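# Press the magnet-marked post's gauge pin fully in

## Task

Find the post on the checking fixture that has the yellow magnet on it. Press that post's gauge pin fully home and keep it there for about one second; after that the spring may push it back out. Do not touch the other three gauge pins, and do not move the magnet.

## Robot and tools

Robot: two UR20-type arms, left_arm and right_arm, each with a Robotiq 2F-85 two-finger gripper and a wrist camera (cam_left_wrist, cam_right_wrist, both 896x504). In the scene frame the origin sits at table height midway between the nominal bases, +z is up, +x points out over the table, and left_arm is on the +y side. These names do not match image left and right. Actual base placements: left_arm at (+0.060, +0.928, 0) m, right_arm at (-0.064, -0.817, 0) m, each turned very slightly about z.

Frames: hand positions, orientations, velocities and Hand targets are printed in each arm's own base frame. Every offset you send is taken along the axes of that arm's current Hand target. On the gripper, +z runs out along the fingers and the fingers open and close along y. end_effector_position is the point between the pads when they are shut; closed fingertips extend about 19 mm past it (about 6 mm when fully open). A block about 10 cm long sticks out toward the gripper's +x.

execute_actions(actions, cameras): actions is a list of actions; each action is a list of up to 15 rows, one row per 1/30 s step, and a short action repeats its final row until 15 steps are used. Every row has 18 numbers, all in [-1, 1], covering both arms even if one stays still: left dx, dy, dz, rx, ry, rz, left gripper position, force_limit, speed, then the same nine for the right arm. dx..rz are an offset, not a pose, measured from the Hand target at the start of that action (every row in the action counts from that same start). 1.0 equals 0.6 m of travel or 180 degrees; rx, ry, rz form one rotation vector. Sending six zeros re-commands the current Hand target. Gripper numbers are absolute commands: position +1 is fully open (85 mm), about -0.8 brings the pads together, -1 closes until blocked. force_limit and speed both start at +1; speed -1 is roughly 20 mm/s, 0 about 85, +1 about 150. Always resend the gripper numbers you want, since 0 is itself a command. Images return only with an empty actions list or when cameras names them (["all"], a list of names, or [] for none).

move(target, speed, blend, stop_force, zero, blocking, cameras): drives each gripper in a straight line toward a target row of 18 numbers laid out as above, or a list of up to 15 such rows, every row being an offset from the Hand targets at the move's start (not from the previous row). speed is m/s, 0.002 to 4.2 (default 0.25), one value or one per row; turning is capped at twice that in rad/s. blend (m) rounds corners in a list; 0 stops at each row. stop_force (6 to 120 N, both arms) ends an arm's path when its wrist sensor feels that much push opposing the motion; useful for a slow press. zero (default true) re-zeroes the sensor before the move. blocking=false returns early but cannot be combined with stop_force. Paths do not avoid obstacles or the other arm. A move lasts at most 10 s. The result adds a move: line giving the ending (done, off_target, moving, held, fault) and any limits (paced = pose clipped, held = steps withheld).

wait(seconds 0 to 10): robot keeps its last command; useful for the one-second hold. stop: brakes a running move. zoom_image(camera, region [x0, y0, x1, y1] pixels, max 504x504): enlarges part of the latest image from that wrist camera. zero_wrist_force(arm): subtracts the current wrist reading. read_manual: only licence texts. finished_scene(scene): ends the current scene, giving its number; call nothing more in the same reply after it.

Results: joint positions and torques, end_effector_position (m) and quat_wxyz, velocities (omitted when joints read within noise), Hand target (the last commanded pose after clipping; next offsets start here), Tool commands, gripper position_measured in counts (3 open, about 130 = 40 mm, 230 = pads touching), object_status (0 moving, 1 blocked while opening, 2 blocked while closing, 3 reached target), wrist force and torque in the end effector axes (a push on a surface reads as force into the arm), motor temperatures. A gripper often rests a little short of its Hand target; the next command, even all zeros, asks again.

Cautions: the controller limits each step's orientation change to 32 degrees from the measured one. Arms are stiff; aiming even slightly beyond a firm surface can trigger a fault stop (about 150 N external force, or joint torque limits: 678 shoulder, 398 elbow, 98.4 wrist, N m), freezing that arm for 10 s. For the pin, approach slowly along the pin axis, press only as far as needed, hold, then back the target off past the gripper to end the push. Do not bump neighbouring pins or the magnet, never let anything fall off the table, keep the arms from touching each other, avoid paths close to an arm's own base, and avoid long stretched-out pushes that heat motors (85 °C brakes the arm).

Each tool is called as name([rows], argument=value, ...), one row to a line, values as JSON.

## Session

execute_actions(actions=[])

Scene clock: 0.00 s.
left_arm: end_effector_position=(+1.6020, +0.5513, +0.3701) position_measured=3 object_status=3 end_effector_quat_wxyz=(-0.049, +0.940, +0.190, +0.279) | right_arm: end_effector_position=(+0.4481, +0.4679, +0.3319) position_measured=3 object_status=3 end_effector_quat_wxyz=(-0.272, +0.502, +0.649, +0.503)
Joint positions: left_arm=[0.193 -0.686 0.985 -2.439 -1.472 -3.319] | right_arm=[4.007 -1.969 -2.772 1.193 2.076 2.519]
Joint velocities: within noise
Joint torques (N m): no reading
Motor temperatures (°C): left_arm=[24 35 26 39 34 34] | right_arm=[28 36 36 37 34 38]
Wrist force (N): no reading
Wrist torque (N m): no reading
Wrist force, peak (N): no reading
Hand target: left_arm +1.6020, +0.5513, +0.3701; -0.049, +0.940, +0.190, +0.279 | right_arm +0.4481, +0.4679, +0.3319; -0.272, +0.502, +0.649, +0.503
Tool commands: left_gripper/position=+1.0 left_gripper/force_limit=+1.0 left_gripper/speed=+1.0 right_gripper/position=+1.0 right_gripper/force_limit=+1.0 right_gripper/speed=+1.0
camera_calibration:
cam_left_wrist: T_world_to_cam=[[0.359759, -0.933045, -0.000644322, -0.0546982], [-0.905937, -0.349141, -0.239538, 1.75183], [0.223274, 0.0867594, -0.970887, 0.0836019], [0, 0, 0, 1]] pos_world=[1.58806, 0.553346, 0.500761]
cam_right_wrist: T_world_to_cam=[[0.936397, -0.0141338, 0.350658, -0.517198], [0.256442, -0.654562, -0.711187, 0.443258], [0.239579, 0.755877, -0.609305, -0.132345], [0, 0, 0, 1]] pos_world=[0.40234, 0.382866, 0.41596]

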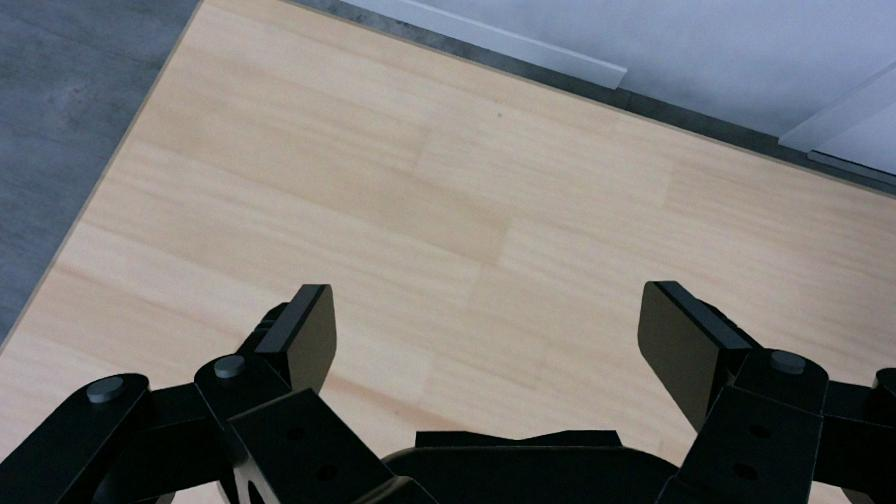

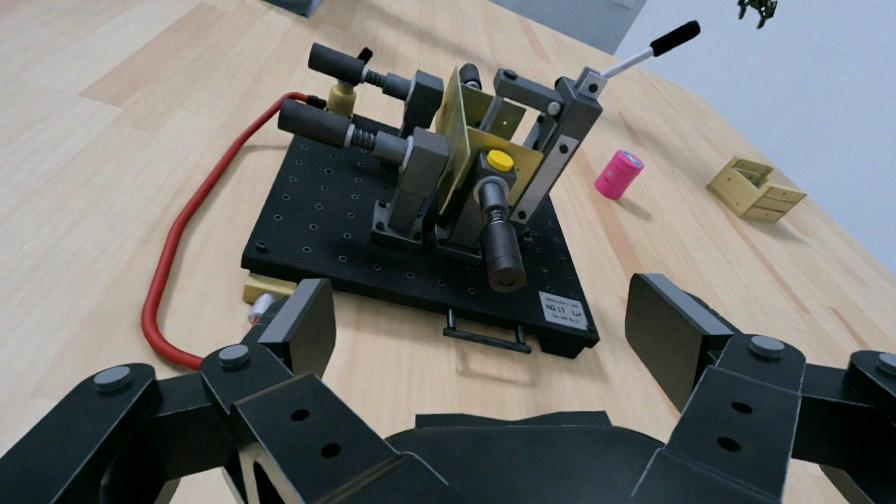

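move(target=[0,0,0,0,0,0,1,1,1,-0.253,0.059,0.072,0.027,0.121,0.122,-1,-1,0], cameras=["cam_right_wrist"])

Scene clock: 2.17 s.
left_arm: end_effector_position=(+1.6020, +0.5513, +0.3701) position_measured=3 object_status=3 end_effector_quat_wxyz=(-0.049, +0.940, +0.190, +0.279) | right_arm: end_effector_position=(+0.4889, +0.4584, +0.2722) position_measured=232 object_status=3 end_effector_quat_wxyz=(-0.373, +0.508, +0.592, +0.502)
Joint positions: left_arm=[0.193 -0.686 0.985 -2.439 -1.472 -3.319] | right_arm=[3.843 -2.25 -2.67 1.469 2.345 2.699]
Joint torques (N m): left_arm=[4.01 -273.27 -104.91 -11.62 1.16 -0.61] | right_arm=[18.24 154.93 -27.03 1.47 -3.57 -7.12]
Wrist force (N): left_arm=[0.3 -0.3 -0.2] | right_arm=[-0.9 -0.3 -0.6]
Wrist torque (N m): left_arm=[-0.06 -0.05 0.00] | right_arm=[-0.22 0.45 0.05]
Wrist force, peak (N): left_arm=[0.6 -0.5 -0.3] | right_arm=[-13.6 5.2 1.1]
Hand target: left_arm +1.6020, +0.5513, +0.3701; -0.049, +0.940, +0.190, +0.279 | right_arm +0.4889, +0.4584, +0.2723; -0.373, +0.508, +0.592, +0.502 (not the last commanded pose)
Off the commanded pose: left_arm 0.000 m, 0 deg | right_arm 0.089 m, 18 deg.
move: held (right_arm; a check stopped the path); limits=held
pose unreachable (right arm): on one or more control steps of this call, first in action 0 (counted from 0), this arm could not follow its commanded pose, so it was not sent that pose on those steps. It may still have moved: this result reports where it is.
cause: moving toward the commanded pose would bring two parts of the arm too close to each other (its gripper and another part of the arm, with joints 4 (wrist 1) to 6 (wrist 3) between them, 17 mm apart when it was first held).
camera_calibration:
cam_right_wrist: T_world_to_cam=[[0.982479, -0.0202991, 0.185263, -0.509295], [0.147026, -0.526468, -0.837386, 0.413244], [0.114533, 0.849953, -0.514259, -0.179054], [0, 0, 0, 1]] pos_world=[0.460122, 0.359409, 0.348318]
Images, in order (width x height): cam_right_wrist 896x504.

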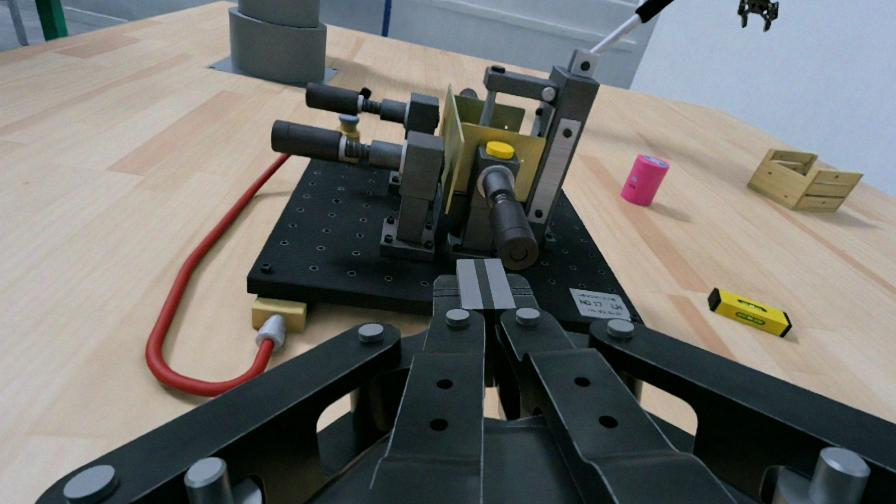

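move(target=[0,0,0,0,0,0,1,1,1,-0.138,0.085,0.353,0,0,0,-1,-1,0], cameras=["cam_right_wrist"])

Scene clock: 4.40 s.
left_arm: end_effector_position=(+1.6020, +0.5513, +0.3701) position_measured=3 object_status=3 end_effector_quat_wxyz=(-0.049, +0.940, +0.190, +0.279) | right_arm: end_effector_position=(+0.5702, +0.6445, +0.1584) position_measured=232 object_status=3 end_effector_quat_wxyz=(-0.373, +0.508, +0.592, +0.502)
Joint positions: left_arm=[0.193 -0.686 0.985 -2.439 -1.472 -3.319] | right_arm=[3.99 -2.428 -2.416 1.428 2.204 2.754]
Joint torques (N m): left_arm=[1.98 -275.87 -104.87 -11.9 1.26 -0.72] | right_arm=[21.83 137.47 9.5 2.84 -3.09 5.26]
Wrist force (N): left_arm=[0.2 -0.4 -0.1] | right_arm=[-1.5 -1.3 -0.3]
Wrist torque (N m): left_arm=[-0.08 -0.04 0.00] | right_arm=[-0.35 0.55 -0.28]
Wrist force, peak (N): left_arm=[0.5 0.1 -0.1] | right_arm=[-2.5 -0.5 2.6]
Hand target: left_arm +1.6020, +0.5513, +0.3701; -0.049, +0.940, +0.190, +0.279 | right_arm +0.5703, +0.6447, +0.1583; -0.373, +0.508, +0.592, +0.502
Off the commanded pose: left_arm 0.000 m, 0 deg | right_arm 0.000 m, 0 deg.
move: done
camera_calibration:
cam_right_wrist: T_world_to_cam=[[0.982478, -0.0202747, 0.185272, -0.564323], [0.14703, -0.526585, -0.837311, 0.404068], [0.114538, 0.849881, -0.514377, -0.405084], [0, 0, 0, 1]] pos_world=[0.541422, 0.545608, 0.234518]
Images, in order (width x height): cam_right_wrist 896x504.

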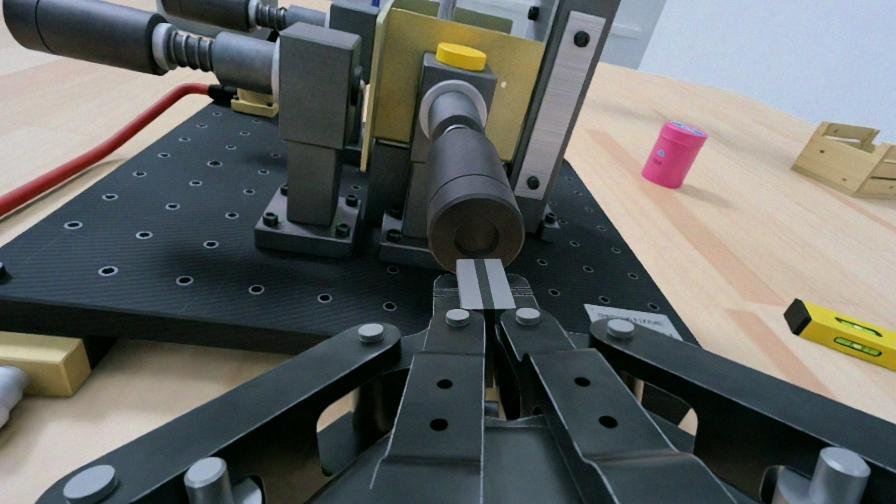

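move(target=[0,0,0,0,0,0,1,1,1,0.0317,-0.009,0.129,0,0,0,-1,-1,0], speed=0.02, stop_force=50, cameras=["cam_right_wrist"])

wait(seconds=1)

Scene clock: 7.27 s.
left_arm: end_effector_position=(+1.6020, +0.5513, +0.3701) position_measured=3 object_status=3 end_effector_quat_wxyz=(-0.049, +0.940, +0.190, +0.279) | right_arm: end_effector_position=(+0.5677, +0.6792, +0.1587) position_measured=232 object_status=3 end_effector_quat_wxyz=(-0.373, +0.508, +0.592, +0.502)
Joint positions: left_arm=[0.193 -0.686 0.985 -2.439 -1.472 -3.319] | right_arm=[4.029 -2.424 -2.391 1.408 2.168 2.767]
Joint torques (N m): left_arm=[-1.38 -275.31 -105.37 -10.92 1.48 -0.45] | right_arm=[12.07 155.45 4.43 6.74 0.42 -0.37]
Wrist force (N): left_arm=[0.1 -0.3 0.4] | right_arm=[-2.8 -1.3 -10.9]
Wrist torque (N m): left_arm=[-0.05 -0.02 0.00] | right_arm=[-0.34 0.38 0.16]
Wrist force, peak (N): left_arm=[0.6 -0.2 -0.2] | right_arm=[-25.6 4.8 -131.0]
Hand target: left_arm +1.6020, +0.5513, +0.3701; -0.049, +0.940, +0.190, +0.279 | right_arm +0.5677, +0.6792, +0.1587; -0.373, +0.508, +0.592, +0.502 (not the last commanded pose)
Tool commands: left_gripper/position=+1.0 left_gripper/force_limit=+1.0 left_gripper/speed=+1.0 right_gripper/position=-1.0 right_gripper/force_limit=-1.0 right_gripper/speed=+0.003922
Off the commanded pose: left_arm 0.000 m, 0 deg | right_arm 0.045 m, 0 deg.
FORCE FAULT: contact force on the right arm reached its limit, and that arm stopped. The contact can be on any part of that arm, not only on its tool. That arm's remaining commands of this call were not run. That arm is still stopped at the end of this call. That arm stays stopped for about 9 more seconds. Until then a move that you send moves the other arm only, and its call returns only when the move has ended. Once the stop has ended, the next robot result says so. If the stop ends while you think or write, that arm runs what you send next, counted from a new Hand target: where the arm stands when the stop ends. While its stop runs, that arm takes no new command, but its gripper still runs the gripper command that each later call begins with. Until it ends, the stop uses up actions while you think or wait. An arm that is not stopped still takes commands.
move: fault (right_arm; stop_force had ended the path)
camera_calibration:
cam_right_wrist: T_world_to_cam=[[0.982444, -0.0188789, 0.185601, -0.562054], [0.148121, -0.525908, -0.837545, 0.421816], [0.113421, 0.850332, -0.513879, -0.433933], [0, 0, 0, 1]] pos_world=[0.538923, 0.580212, 0.234618]
Images, in order (width x height): cam_right_wrist 896x504.

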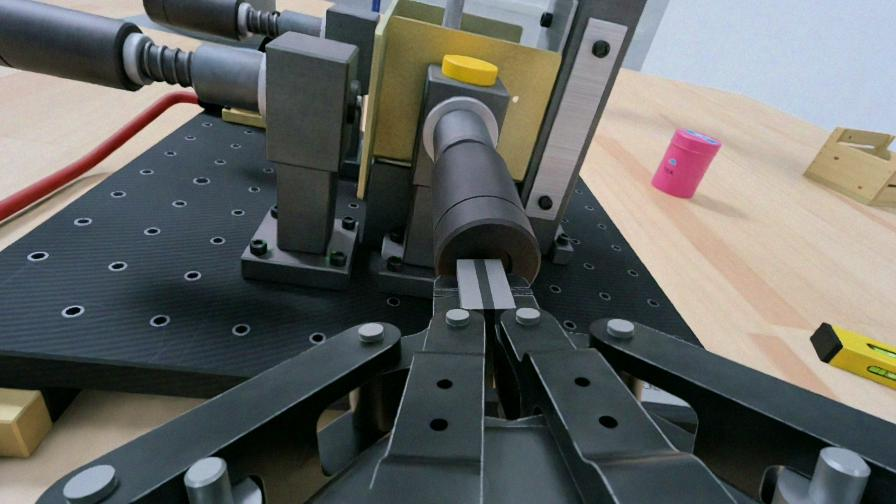

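not run: an earlier result of this reply reported a stop or a fault. Calls in your next reply go to the robot.

wait(seconds=9.5)

move(target=[0,0,0,0,0,0,1,1,1,0.008,-0.0022,0.032,0,0,0,-1,-1,0], speed=0.004, stop_force=35, cameras=["cam_right_wrist"])

wait(seconds=1.3)

Scene clock: 17.03 s.
left_arm: end_effector_position=(+1.6020, +0.5513, +0.3701) position_measured=3 object_status=3 end_effector_quat_wxyz=(-0.049, +0.940, +0.190, +0.279) | right_arm: end_effector_position=(+0.5677, +0.6792, +0.1587) position_measured=232 object_status=3 end_effector_quat_wxyz=(-0.373, +0.508, +0.592, +0.502)
Joint positions: left_arm=[0.193 -0.686 0.985 -2.439 -1.472 -3.319] | right_arm=[4.029 -2.424 -2.391 1.408 2.168 2.767]
Joint torques (N m): left_arm=[-3.34 -274.86 -102.3 -11.29 1.11 -0.35] | right_arm=[7.79 161.27 9.07 7.02 -0.02 -0.24]
Wrist force (N): left_arm=[0.1 0.0 -0.3] | right_arm=[-3.0 -1.0 -10.9]
Wrist torque (N m): left_arm=[0.00 -0.01 0.00] | right_arm=[-0.28 0.42 0.16]
Wrist force, peak (N): left_arm=[0.6 -0.3 -0.3] | right_arm=[-2.9 -1.0 -11.0]
Hand target: left_arm +1.6020, +0.5513, +0.3701; -0.049, +0.940, +0.190, +0.279 | right_arm +0.5677, +0.6792, +0.1587; -0.373, +0.508, +0.592, +0.502 (not the last commanded pose)
Tool commands: left_gripper/position=+1.0 left_gripper/force_limit=+1.0 left_gripper/speed=+1.0 right_gripper/position=-1.0 right_gripper/force_limit=-1.0 right_gripper/speed=+0.003922
Off the commanded pose: left_arm 0.000 m, 0 deg | right_arm 0.045 m, 0 deg.
FORCE FAULT, CONTINUED: the right arm's stop, for the force fault that an earlier result reported, is over. The rest of the stop counts as 19 of the actions that you can send in this scene. During its stop the right arm's controller moved it back a little. That arm's target is now where it stood when the stop ended, not its last command. That arm accepts commands again.
wait: 9.50 s; at rest from the start

Scene clock: 18.13 s.
left_arm: end_effector_position=(+1.6020, +0.5513, +0.3701) position_measured=3 object_status=3 end_effector_quat_wxyz=(-0.049, +0.940, +0.190, +0.279) | right_arm: end_effector_position=(+0.5676, +0.6810, +0.1586) position_measured=232 object_status=3 end_effector_quat_wxyz=(-0.373, +0.508, +0.592, +0.502)
Joint positions: left_arm=[0.193 -0.686 0.985 -2.439 -1.472 -3.319] | right_arm=[4.031 -2.424 -2.39 1.407 2.166 2.767]
Joint torques (N m): left_arm=[3 -273.6 -100.18 -11.01 1.03 -1.29] | right_arm=[13.11 177.33 17.28 2.86 7.48 1.72]
Wrist force (N): left_arm=[0.3 -0.1 -0.1] | right_arm=[-11.1 -0.2 -56.8]
Wrist torque (N m): left_arm=[-0.01 -0.06 0.00] | right_arm=[-0.21 0.60 -0.13]
Wrist force, peak (N): left_arm=[0.4 -0.2 0.0] | right_arm=[-12.2 1.9 -60.3]
Hand target: left_arm +1.6020, +0.5513, +0.3701; -0.049, +0.940, +0.190, +0.279 | right_arm +0.5676, +0.6810, +0.1586; -0.373, +0.508, +0.592, +0.502 (not the last commanded pose)
Off the commanded pose: left_arm 0.000 m, 0 deg | right_arm 0.018 m, 0 deg.
move: contact (right_arm)
camera_calibration:
cam_right_wrist: T_world_to_cam=[[0.982474, -0.0189707, 0.185431, -0.561844], [0.147914, -0.526016, -0.837513, 0.422944], [0.113428, 0.850263, -0.513992, -0.435389], [0, 0, 0, 1]] pos_world=[0.538823, 0.582012, 0.234618]
Images, in order (width x height): cam_right_wrist 896x504.

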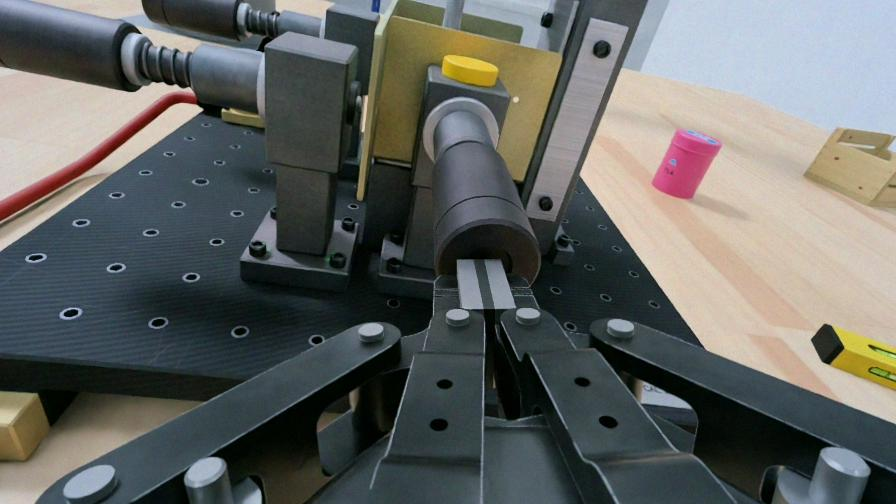

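Scene clock: 19.43 s.
left_arm: end_effector_position=(+1.6020, +0.5513, +0.3701) position_measured=3 object_status=3 end_effector_quat_wxyz=(-0.049, +0.940, +0.190, +0.279) | right_arm: end_effector_position=(+0.5676, +0.6810, +0.1586) position_measured=232 object_status=3 end_effector_quat_wxyz=(-0.373, +0.508, +0.592, +0.502)
Joint positions: left_arm=[0.193 -0.686 0.985 -2.439 -1.472 -3.319] | right_arm=[4.031 -2.424 -2.39 1.407 2.166 2.767]
Joint torques (N m): left_arm=[0.95 -273.11 -102.3 -11.25 1.03 -0.39] | right_arm=[10.78 164.92 12.12 5.19 7.83 -5.86]
Wrist force (N): left_arm=[0.2 0.1 0.3] | right_arm=[-10.2 0.3 -50.7]
Wrist torque (N m): left_arm=[0.02 -0.04 0.00] | right_arm=[-0.18 0.59 -0.14]
Wrist force, peak (N): left_arm=[0.5 -0.3 0.1] | right_arm=[-11.2 -0.3 -56.1]
Hand target: left_arm +1.6020, +0.5513, +0.3701; -0.049, +0.940, +0.190, +0.279 | right_arm +0.5676, +0.6810, +0.1586; -0.373, +0.508, +0.592, +0.502 (not the last commanded pose)
Tool commands: left_gripper/position=+1.0 left_gripper/force_limit=+1.0 left_gripper/speed=+1.0 right_gripper/position=-1.0 right_gripper/force_limit=-1.0 right_gripper/speed=+0.0
Off the commanded pose: left_arm 0.000 m, 0 deg | right_arm 0.018 m, 0 deg.
wait: 1.30 s; at rest by 0.17 s

move(target=[0,0,0,0,0,0,1,1,1,-0.014,0.004,-0.06,0,0,0,-1,-1,0], speed=0.1)

finished_scene(scene=2)

Scene clock: 20.50 s.
left_arm: end_effector_position=(+1.6020, +0.5513, +0.3701) position_measured=3 object_status=3 end_effector_quat_wxyz=(-0.049, +0.940, +0.190, +0.279) | right_arm: end_effector_position=(+0.5692, +0.6441, +0.1590) position_measured=232 object_status=3 end_effector_quat_wxyz=(-0.373, +0.508, +0.592, +0.502)
Joint positions: left_arm=[0.193 -0.686 0.985 -2.439 -1.472 -3.319] | right_arm=[3.99 -2.427 -2.417 1.429 2.206 2.754]
Joint torques (N m): left_arm=[0.65 -272.11 -102.14 -11.3 1.18 -0.36] | right_arm=[-9.06 137.64 -14.2 12.9 6.84 -6.84]
Wrist force (N): left_arm=[0.4 0.1 0.0] | right_arm=[-0.2 -1.6 0.4]
Wrist torque (N m): left_arm=[0.01 -0.08 0.00] | right_arm=[-0.40 0.32 0.13]
Wrist force, peak (N): left_arm=[0.5 -0.1 -0.2] | right_arm=[-9.9 0.2 -50.9]
Hand target: left_arm +1.6020, +0.5513, +0.3701; -0.049, +0.940, +0.190, +0.279 | right_arm +0.5692, +0.6440, +0.1590; -0.373, +0.508, +0.592, +0.502
Off the commanded pose: left_arm 0.000 m, 0 deg | right_arm 0.000 m, 0 deg.
move: done

The scene is finished: the task was done.


## Next scene

The same job, from a new start.

execute_actions(actions=[])

Scene clock: 0.00 s.
left_arm: end_effector_position=(+0.3071, -0.4220, +0.1602) position_measured=3 object_status=3 end_effector_quat_wxyz=(+0.066, +0.956, -0.074, +0.275) | right_arm: end_effector_position=(+0.4900, -0.3027, +0.2369) position_measured=3 object_status=3 end_effector_quat_wxyz=(+0.548, -0.467, -0.511, -0.471)
Joint positions: left_arm=[-1.763 -1.739 2.857 -2.766 -1.003 1.555] | right_arm=[2.511 -2.074 -2.06 -2.212 2.389 -0.015]
Joint velocities: within noise
Joint torques (N m): no reading
Motor temperatures (°C): left_arm=[24 35 26 38 34 33] | right_arm=[28 35 35 36 33 38]
Wrist force (N): no reading
Wrist torque (N m): no reading
Wrist force, peak (N): no reading
Hand target: left_arm +0.3071, -0.4220, +0.1602; +0.066, +0.956, -0.074, +0.275 | right_arm +0.4900, -0.3027, +0.2369; +0.548, -0.467, -0.511, -0.471
Tool commands: left_gripper/position=+1.0 left_gripper/force_limit=+1.0 left_gripper/speed=+1.0 right_gripper/position=+1.0 right_gripper/force_limit=+1.0 right_gripper/speed=+1.0
camera_calibration:
cam_left_wrist: T_world_to_cam=[[-0.204299, -0.976285, 0.0716159, -0.353754], [-0.955218, 0.182823, -0.232669, 0.427195], [0.214058, -0.115943, -0.969916, 0.170568], [0, 0, 0, 1]] pos_world=[0.299281, -0.40369, 0.290166]
cam_right_wrist: T_world_to_cam=[[0.98966, 0.130322, -0.059914, -0.419077], [-0.0206188, -0.284112, -0.958569, 0.167032], [-0.141945, 0.949893, -0.278487, 0.549542], [0, 0, 0, 1]] pos_world=[0.496192, -0.419935, 0.288044]

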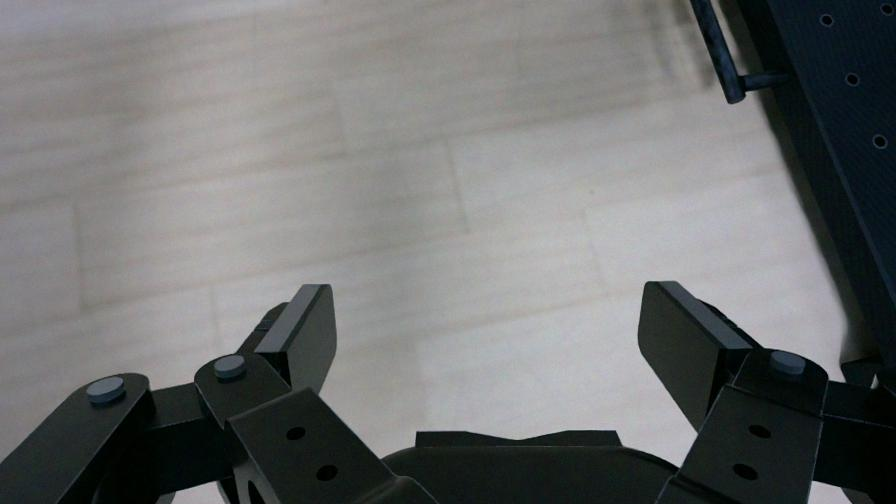

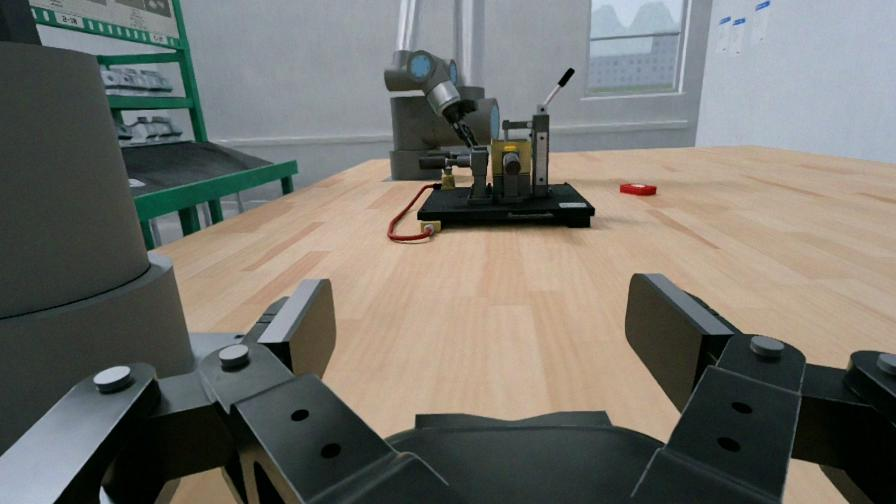

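zoom_image(camera="cam_right_wrist", region=[380, 60, 660, 250])

Scaled by 1.800 from the camera's 896x504 image, which has a finer 1280x720 frame.

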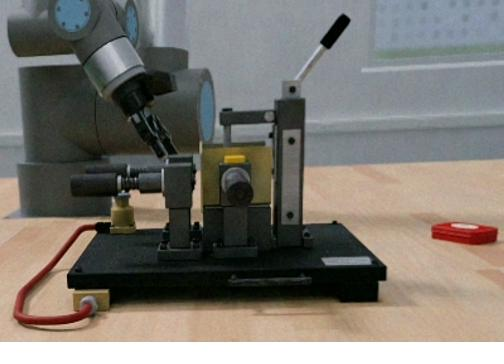

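move([
  [0,0,0,0,0,0,1,1,1,0.075,0.481,0.533,0,0,0,-1,-1,0],
  [0,0,0,0,0,0,1,1,1,0.013,0.166,0.972,0,0,0,-1,-1,0],
], blend=0.1, cameras=["cam_right_wrist"])

Scene clock: 5.47 s.
left_arm: end_effector_position=(+0.3071, -0.4220, +0.1602) position_measured=3 object_status=3 end_effector_quat_wxyz=(+0.066, +0.956, -0.074, +0.275) | right_arm: end_effector_position=(+0.5189, +0.2876, +0.2667) position_measured=232 object_status=3 end_effector_quat_wxyz=(+0.547, -0.467, -0.511, -0.470)
Joint positions: left_arm=[-1.763 -1.739 2.857 -2.766 -1.003 1.555] | right_arm=[3.425 -1.799 -2.505 -1.731 3.31 0.275]
Joint torques (N m): left_arm=[1.88 -9.58 -55.12 -10.28 3.38 -1.28] | right_arm=[22.98 64.88 32.33 8.13 5.98 5.83]
Wrist force (N): left_arm=[-0.1 0.2 0.3] | right_arm=[-0.4 0.8 0.6]
Wrist torque (N m): left_arm=[0.04 0.02 0.00] | right_arm=[0.17 -0.05 -0.36]
Wrist force, peak (N): left_arm=[0.3 0.3 -0.4] | right_arm=[0.2 -1.0 3.3]
Hand target: left_arm +0.3071, -0.4220, +0.1602; +0.066, +0.956, -0.074, +0.275 | right_arm +0.5189, +0.2875, +0.2666; +0.548, -0.467, -0.511, -0.471
Off the commanded pose: left_arm 0.000 m, 0 deg | right_arm 0.000 m, 0 deg.
move: done
camera_calibration:
cam_right_wrist: T_world_to_cam=[[0.98972, 0.12991, -0.0598106, -0.522712], [-0.0204304, -0.285489, -0.958164, 0.364002], [-0.141551, 0.949536, -0.2799, 0.00154324], [0, 0, 0, 1]] pos_world=[0.524993, 0.170359, 0.317942]
Images, in order (width x height): cam_right_wrist 896x504.

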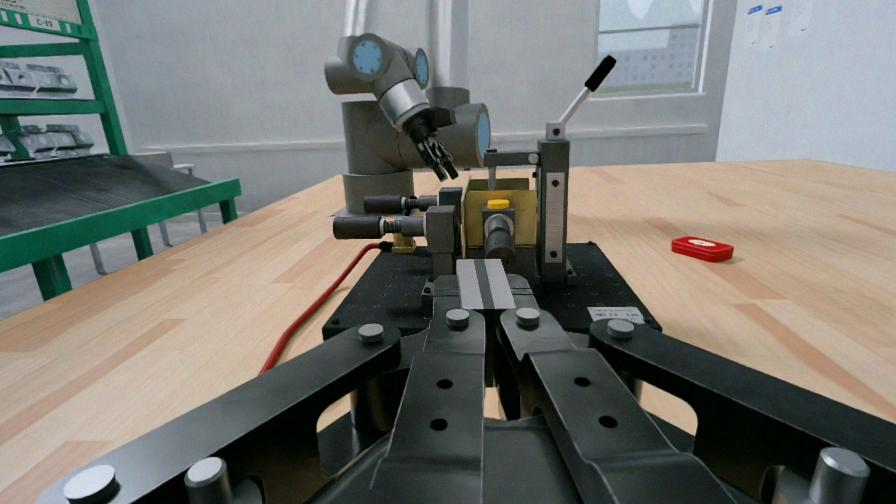

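move(target=[0,0,0,0,0,0,1,1,1,-0.185,0.063,0.577,0,0,0,-1,-1,0], cameras=["cam_right_wrist"])

Scene clock: 7.97 s.
left_arm: end_effector_position=(+0.3071, -0.4220, +0.1602) position_measured=3 object_status=3 end_effector_quat_wxyz=(+0.066, +0.956, -0.074, +0.275) | right_arm: end_effector_position=(+0.5108, +0.6396, +0.1694) position_measured=232 object_status=3 end_effector_quat_wxyz=(+0.548, -0.467, -0.511, -0.471)
Joint positions: left_arm=[-1.763 -1.739 2.857 -2.766 -1.003 1.555] | right_arm=[3.972 -2.023 -2.396 -1.798 3.853 0.08]
Joint torques (N m): left_arm=[-1.86 -16.85 -54.67 -9.44 3.29 -1.12] | right_arm=[28.56 90.79 50.18 10.83 6.09 -7.83]
Wrist force (N): left_arm=[0.2 0.2 -0.1] | right_arm=[2.6 -3.7 -9.2]
Wrist torque (N m): left_arm=[0.02 -0.04 0.00] | right_arm=[-0.22 -0.15 0.12]
Wrist force, peak (N): left_arm=[0.4 0.1 -0.4] | right_arm=[3.6 -2.9 -9.2]
Hand target: left_arm +0.3071, -0.4220, +0.1602; +0.066, +0.956, -0.074, +0.275 | right_arm +0.5109, +0.6398, +0.1694; +0.548, -0.467, -0.511, -0.471
Off the commanded pose: left_arm 0.000 m, 0 deg | right_arm 0.000 m, 0 deg.
move: done
camera_calibration:
cam_right_wrist: T_world_to_cam=[[0.989659, 0.130318, -0.0599287, -0.566502], [-0.0206342, -0.284113, -0.958569, 0.370485], [-0.141945, 0.949893, -0.278487, -0.361388], [0, 0, 0, 1]] pos_world=[0.516992, 0.522365, 0.220544]
Images, in order (width x height): cam_right_wrist 896x504.

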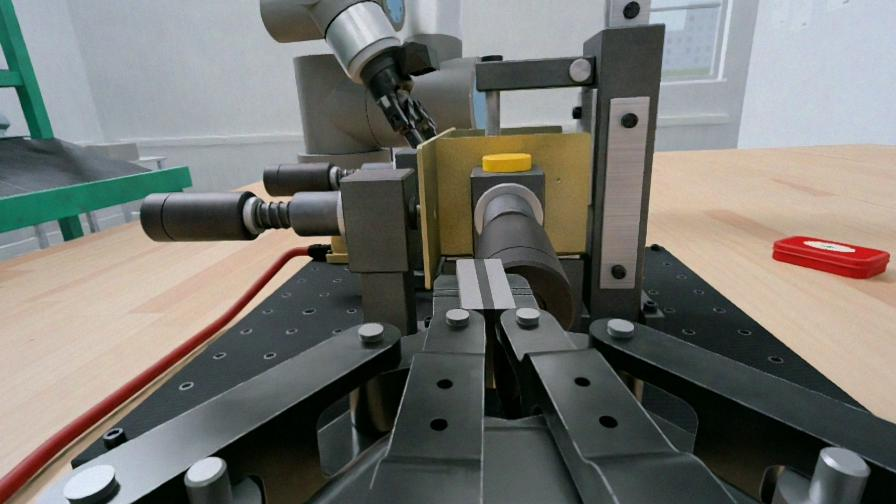

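move([
  [0,0,0,0,0,0,1,1,1,0.001,-0.004,-0.033,0,0,0,-1,-1,0],
  [0,0,0,0,0,0,1,1,1,-0.008,0.0275,-0.037,0,0,0,-1,-1,0],
], speed=0.06, cameras=["cam_right_wrist"])

move(target=[0,0,0,0,0,0,1,1,1,-0.0035,0.0025,0.0837,0,0,0,-1,-1,0], speed=0.006, stop_force=35, cameras=["cam_right_wrist"])

wait(seconds=1.2)

Scene clock: 9.93 s.
left_arm: end_effector_position=(+0.3071, -0.4220, +0.1602) position_measured=3 object_status=3 end_effector_quat_wxyz=(+0.066, +0.956, -0.074, +0.275) | right_arm: end_effector_position=(+0.5295, +0.6200, +0.1632) position_measured=232 object_status=3 end_effector_quat_wxyz=(+0.548, -0.467, -0.511, -0.471)
Joint positions: left_arm=[-1.763 -1.739 2.857 -2.766 -1.003 1.555] | right_arm=[3.927 -2.037 -2.388 -1.79 3.808 0.085]
Joint torques (N m): left_arm=[-1.14 -11.8 -56.66 -9.83 3.69 -1.03] | right_arm=[-15.73 99.21 43.98 -0.12 -3.76 6.16]
Wrist force (N): left_arm=[0.1 -0.1 -0.4] | right_arm=[0.9 -0.4 0.4]
Wrist torque (N m): left_arm=[-0.02 -0.02 0.00] | right_arm=[-0.04 -0.21 -0.32]
Wrist force, peak (N): left_arm=[-0.3 0.2 0.1] | right_arm=[3.5 -3.5 -9.4]
Hand target: left_arm +0.3071, -0.4220, +0.1602; +0.066, +0.956, -0.074, +0.275 | right_arm +0.5297, +0.6200, +0.1631; +0.548, -0.467, -0.511, -0.471
Off the commanded pose: left_arm 0.000 m, 0 deg | right_arm 0.000 m, 0 deg.
move: done
camera_calibration:
cam_right_wrist: T_world_to_cam=[[0.98966, 0.130322, -0.059914, -0.582819], [-0.0206188, -0.284112, -0.958569, 0.359322], [-0.141945, 0.949893, -0.278487, -0.341747], [0, 0, 0, 1]] pos_world=[0.535692, 0.502665, 0.214344]
Images, in order (width x height): cam_right_wrist 896x504.

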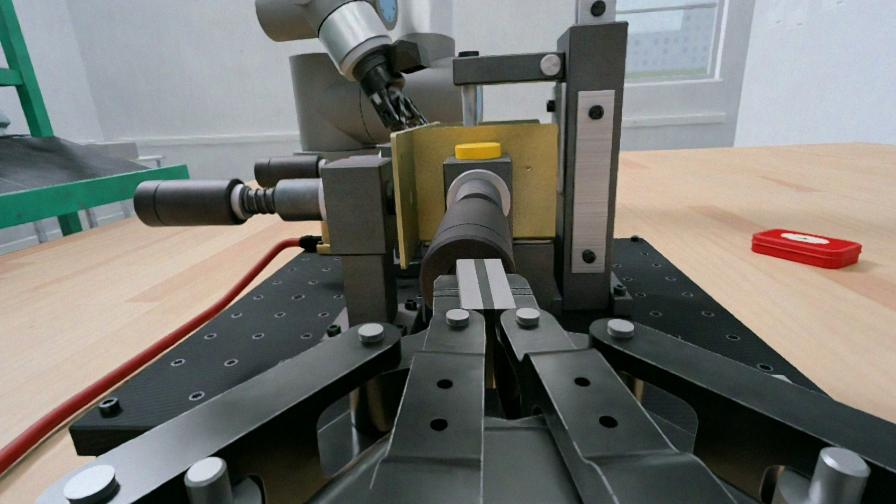

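Scene clock: 16.00 s.
left_arm: end_effector_position=(+0.3071, -0.4220, +0.1602) position_measured=3 object_status=3 end_effector_quat_wxyz=(+0.066, +0.956, -0.074, +0.275) | right_arm: end_effector_position=(+0.5269, +0.6501, +0.1631) position_measured=232 object_status=3 end_effector_quat_wxyz=(+0.548, -0.467, -0.511, -0.471)
Joint positions: left_arm=[-1.763 -1.739 2.857 -2.766 -1.003 1.555] | right_arm=[3.964 -2.043 -2.37 -1.804 3.845 0.081]
Joint torques (N m): left_arm=[0.08 -10.06 -57.34 -10.42 3.03 -1.07] | right_arm=[3.53 126.17 42.84 11.68 -4.48 -3.04]
Wrist force (N): left_arm=[-0.2 0.0 -0.1] | right_arm=[11.3 0.5 -38.2]
Wrist torque (N m): left_arm=[0.00 0.04 0.00] | right_arm=[-0.27 -0.32 0.03]
Wrist force, peak (N): left_arm=[0.5 0.1 -0.3] | right_arm=[16.4 2.4 -58.9]
Hand target: left_arm +0.3071, -0.4220, +0.1602; +0.066, +0.956, -0.074, +0.275 | right_arm +0.5269, +0.6500, +0.1631; +0.548, -0.467, -0.511, -0.471 (not the last commanded pose)
Off the commanded pose: left_arm 0.000 m, 0 deg | right_arm 0.020 m, 0 deg.
move: contact (right_arm)
camera_calibration:
cam_right_wrist: T_world_to_cam=[[0.989659, 0.130318, -0.0599287, -0.584169], [-0.0206342, -0.284113, -0.958569, 0.367733], [-0.141945, 0.949893, -0.278487, -0.370736], [0, 0, 0, 1]] pos_world=[0.533092, 0.532765, 0.214244]
Images, in order (width x height): cam_right_wrist 896x504.

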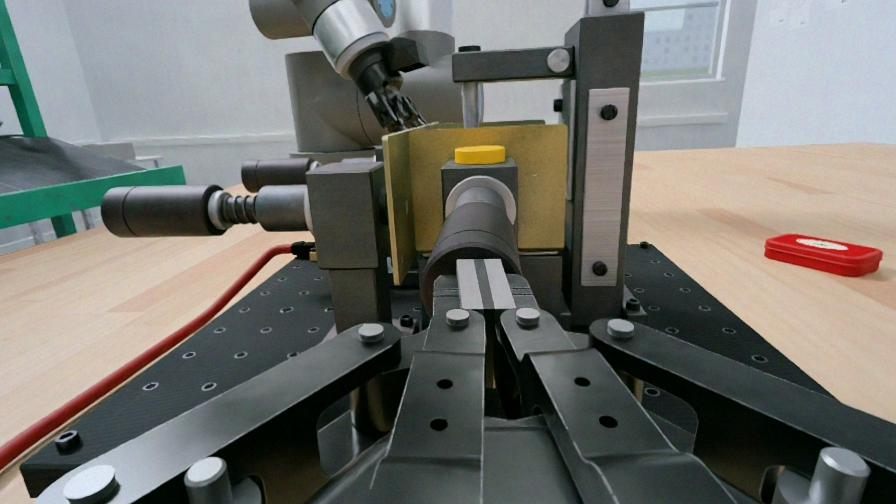

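Scene clock: 17.20 s.
left_arm: end_effector_position=(+0.3071, -0.4220, +0.1602) position_measured=3 object_status=3 end_effector_quat_wxyz=(+0.066, +0.956, -0.074, +0.275) | right_arm: end_effector_position=(+0.5269, +0.6500, +0.1631) position_measured=232 object_status=3 end_effector_quat_wxyz=(+0.548, -0.467, -0.511, -0.471)
Joint positions: left_arm=[-1.763 -1.739 2.857 -2.766 -1.003 1.555] | right_arm=[3.964 -2.043 -2.37 -1.804 3.845 0.081]
Joint torques (N m): left_arm=[3.21 -7.26 -58.12 -9.43 3.46 -1.02] | right_arm=[2.36 135.23 38.39 11.32 -3.42 2.5]
Wrist force (N): left_arm=[-0.1 0.0 -0.1] | right_arm=[9.8 -0.3 -36.1]
Wrist torque (N m): left_arm=[-0.01 0.02 0.00] | right_arm=[-0.29 -0.23 0.04]
Wrist force, peak (N): left_arm=[-0.2 0.3 -0.5] | right_arm=[10.3 0.2 -38.5]
Hand target: left_arm +0.3071, -0.4220, +0.1602; +0.066, +0.956, -0.074, +0.275 | right_arm +0.5269, +0.6500, +0.1631; +0.548, -0.467, -0.511, -0.471 (not the last commanded pose)
Tool commands: left_gripper/position=+1.0 left_gripper/force_limit=+1.0 left_gripper/speed=+1.0 right_gripper/position=-1.0 right_gripper/force_limit=-1.0 right_gripper/speed=+0.0
Off the commanded pose: left_arm 0.000 m, 0 deg | right_arm 0.020 m, 0 deg.
wait: 1.20 s; at rest by 0.17 s

move(target=[0,0,0,0,0,0,1,1,1,0.001,-0.003,-0.05,0,0,0,-1,-1,0], speed=0.1)

finished_scene(scene=3)

Scene clock: 18.27 s.
left_arm: end_effector_position=(+0.3071, -0.4220, +0.1602) position_measured=3 object_status=3 end_effector_quat_wxyz=(+0.066, +0.956, -0.074, +0.275) | right_arm: end_effector_position=(+0.5288, +0.6202, +0.1625) position_measured=232 object_status=3 end_effector_quat_wxyz=(+0.548, -0.467, -0.511, -0.471)
Joint positions: left_arm=[-1.763 -1.739 2.857 -2.766 -1.003 1.555] | right_arm=[3.928 -2.038 -2.389 -1.788 3.809 0.085]
Joint torques (N m): left_arm=[-3.34 -14.86 -57.16 -9.98 2.43 -0.73] | right_arm=[-13.65 144.98 21.31 10.7 -4.01 6.37]
Wrist force (N): left_arm=[0.2 0.2 0.1] | right_arm=[1.1 -0.5 0.6]
Wrist torque (N m): left_arm=[0.03 -0.04 0.00] | right_arm=[-0.07 -0.22 -0.32]
Wrist force, peak (N): left_arm=[-0.4 0.0 0.3] | right_arm=[10.6 -0.3 -36.2]
Hand target: left_arm +0.3071, -0.4220, +0.1602; +0.066, +0.956, -0.074, +0.275 | right_arm +0.5288, +0.6200, +0.1625; +0.548, -0.467, -0.511, -0.471
Off the commanded pose: left_arm 0.000 m, 0 deg | right_arm 0.000 m, 0 deg.
move: done

The scene is finished: the task was done.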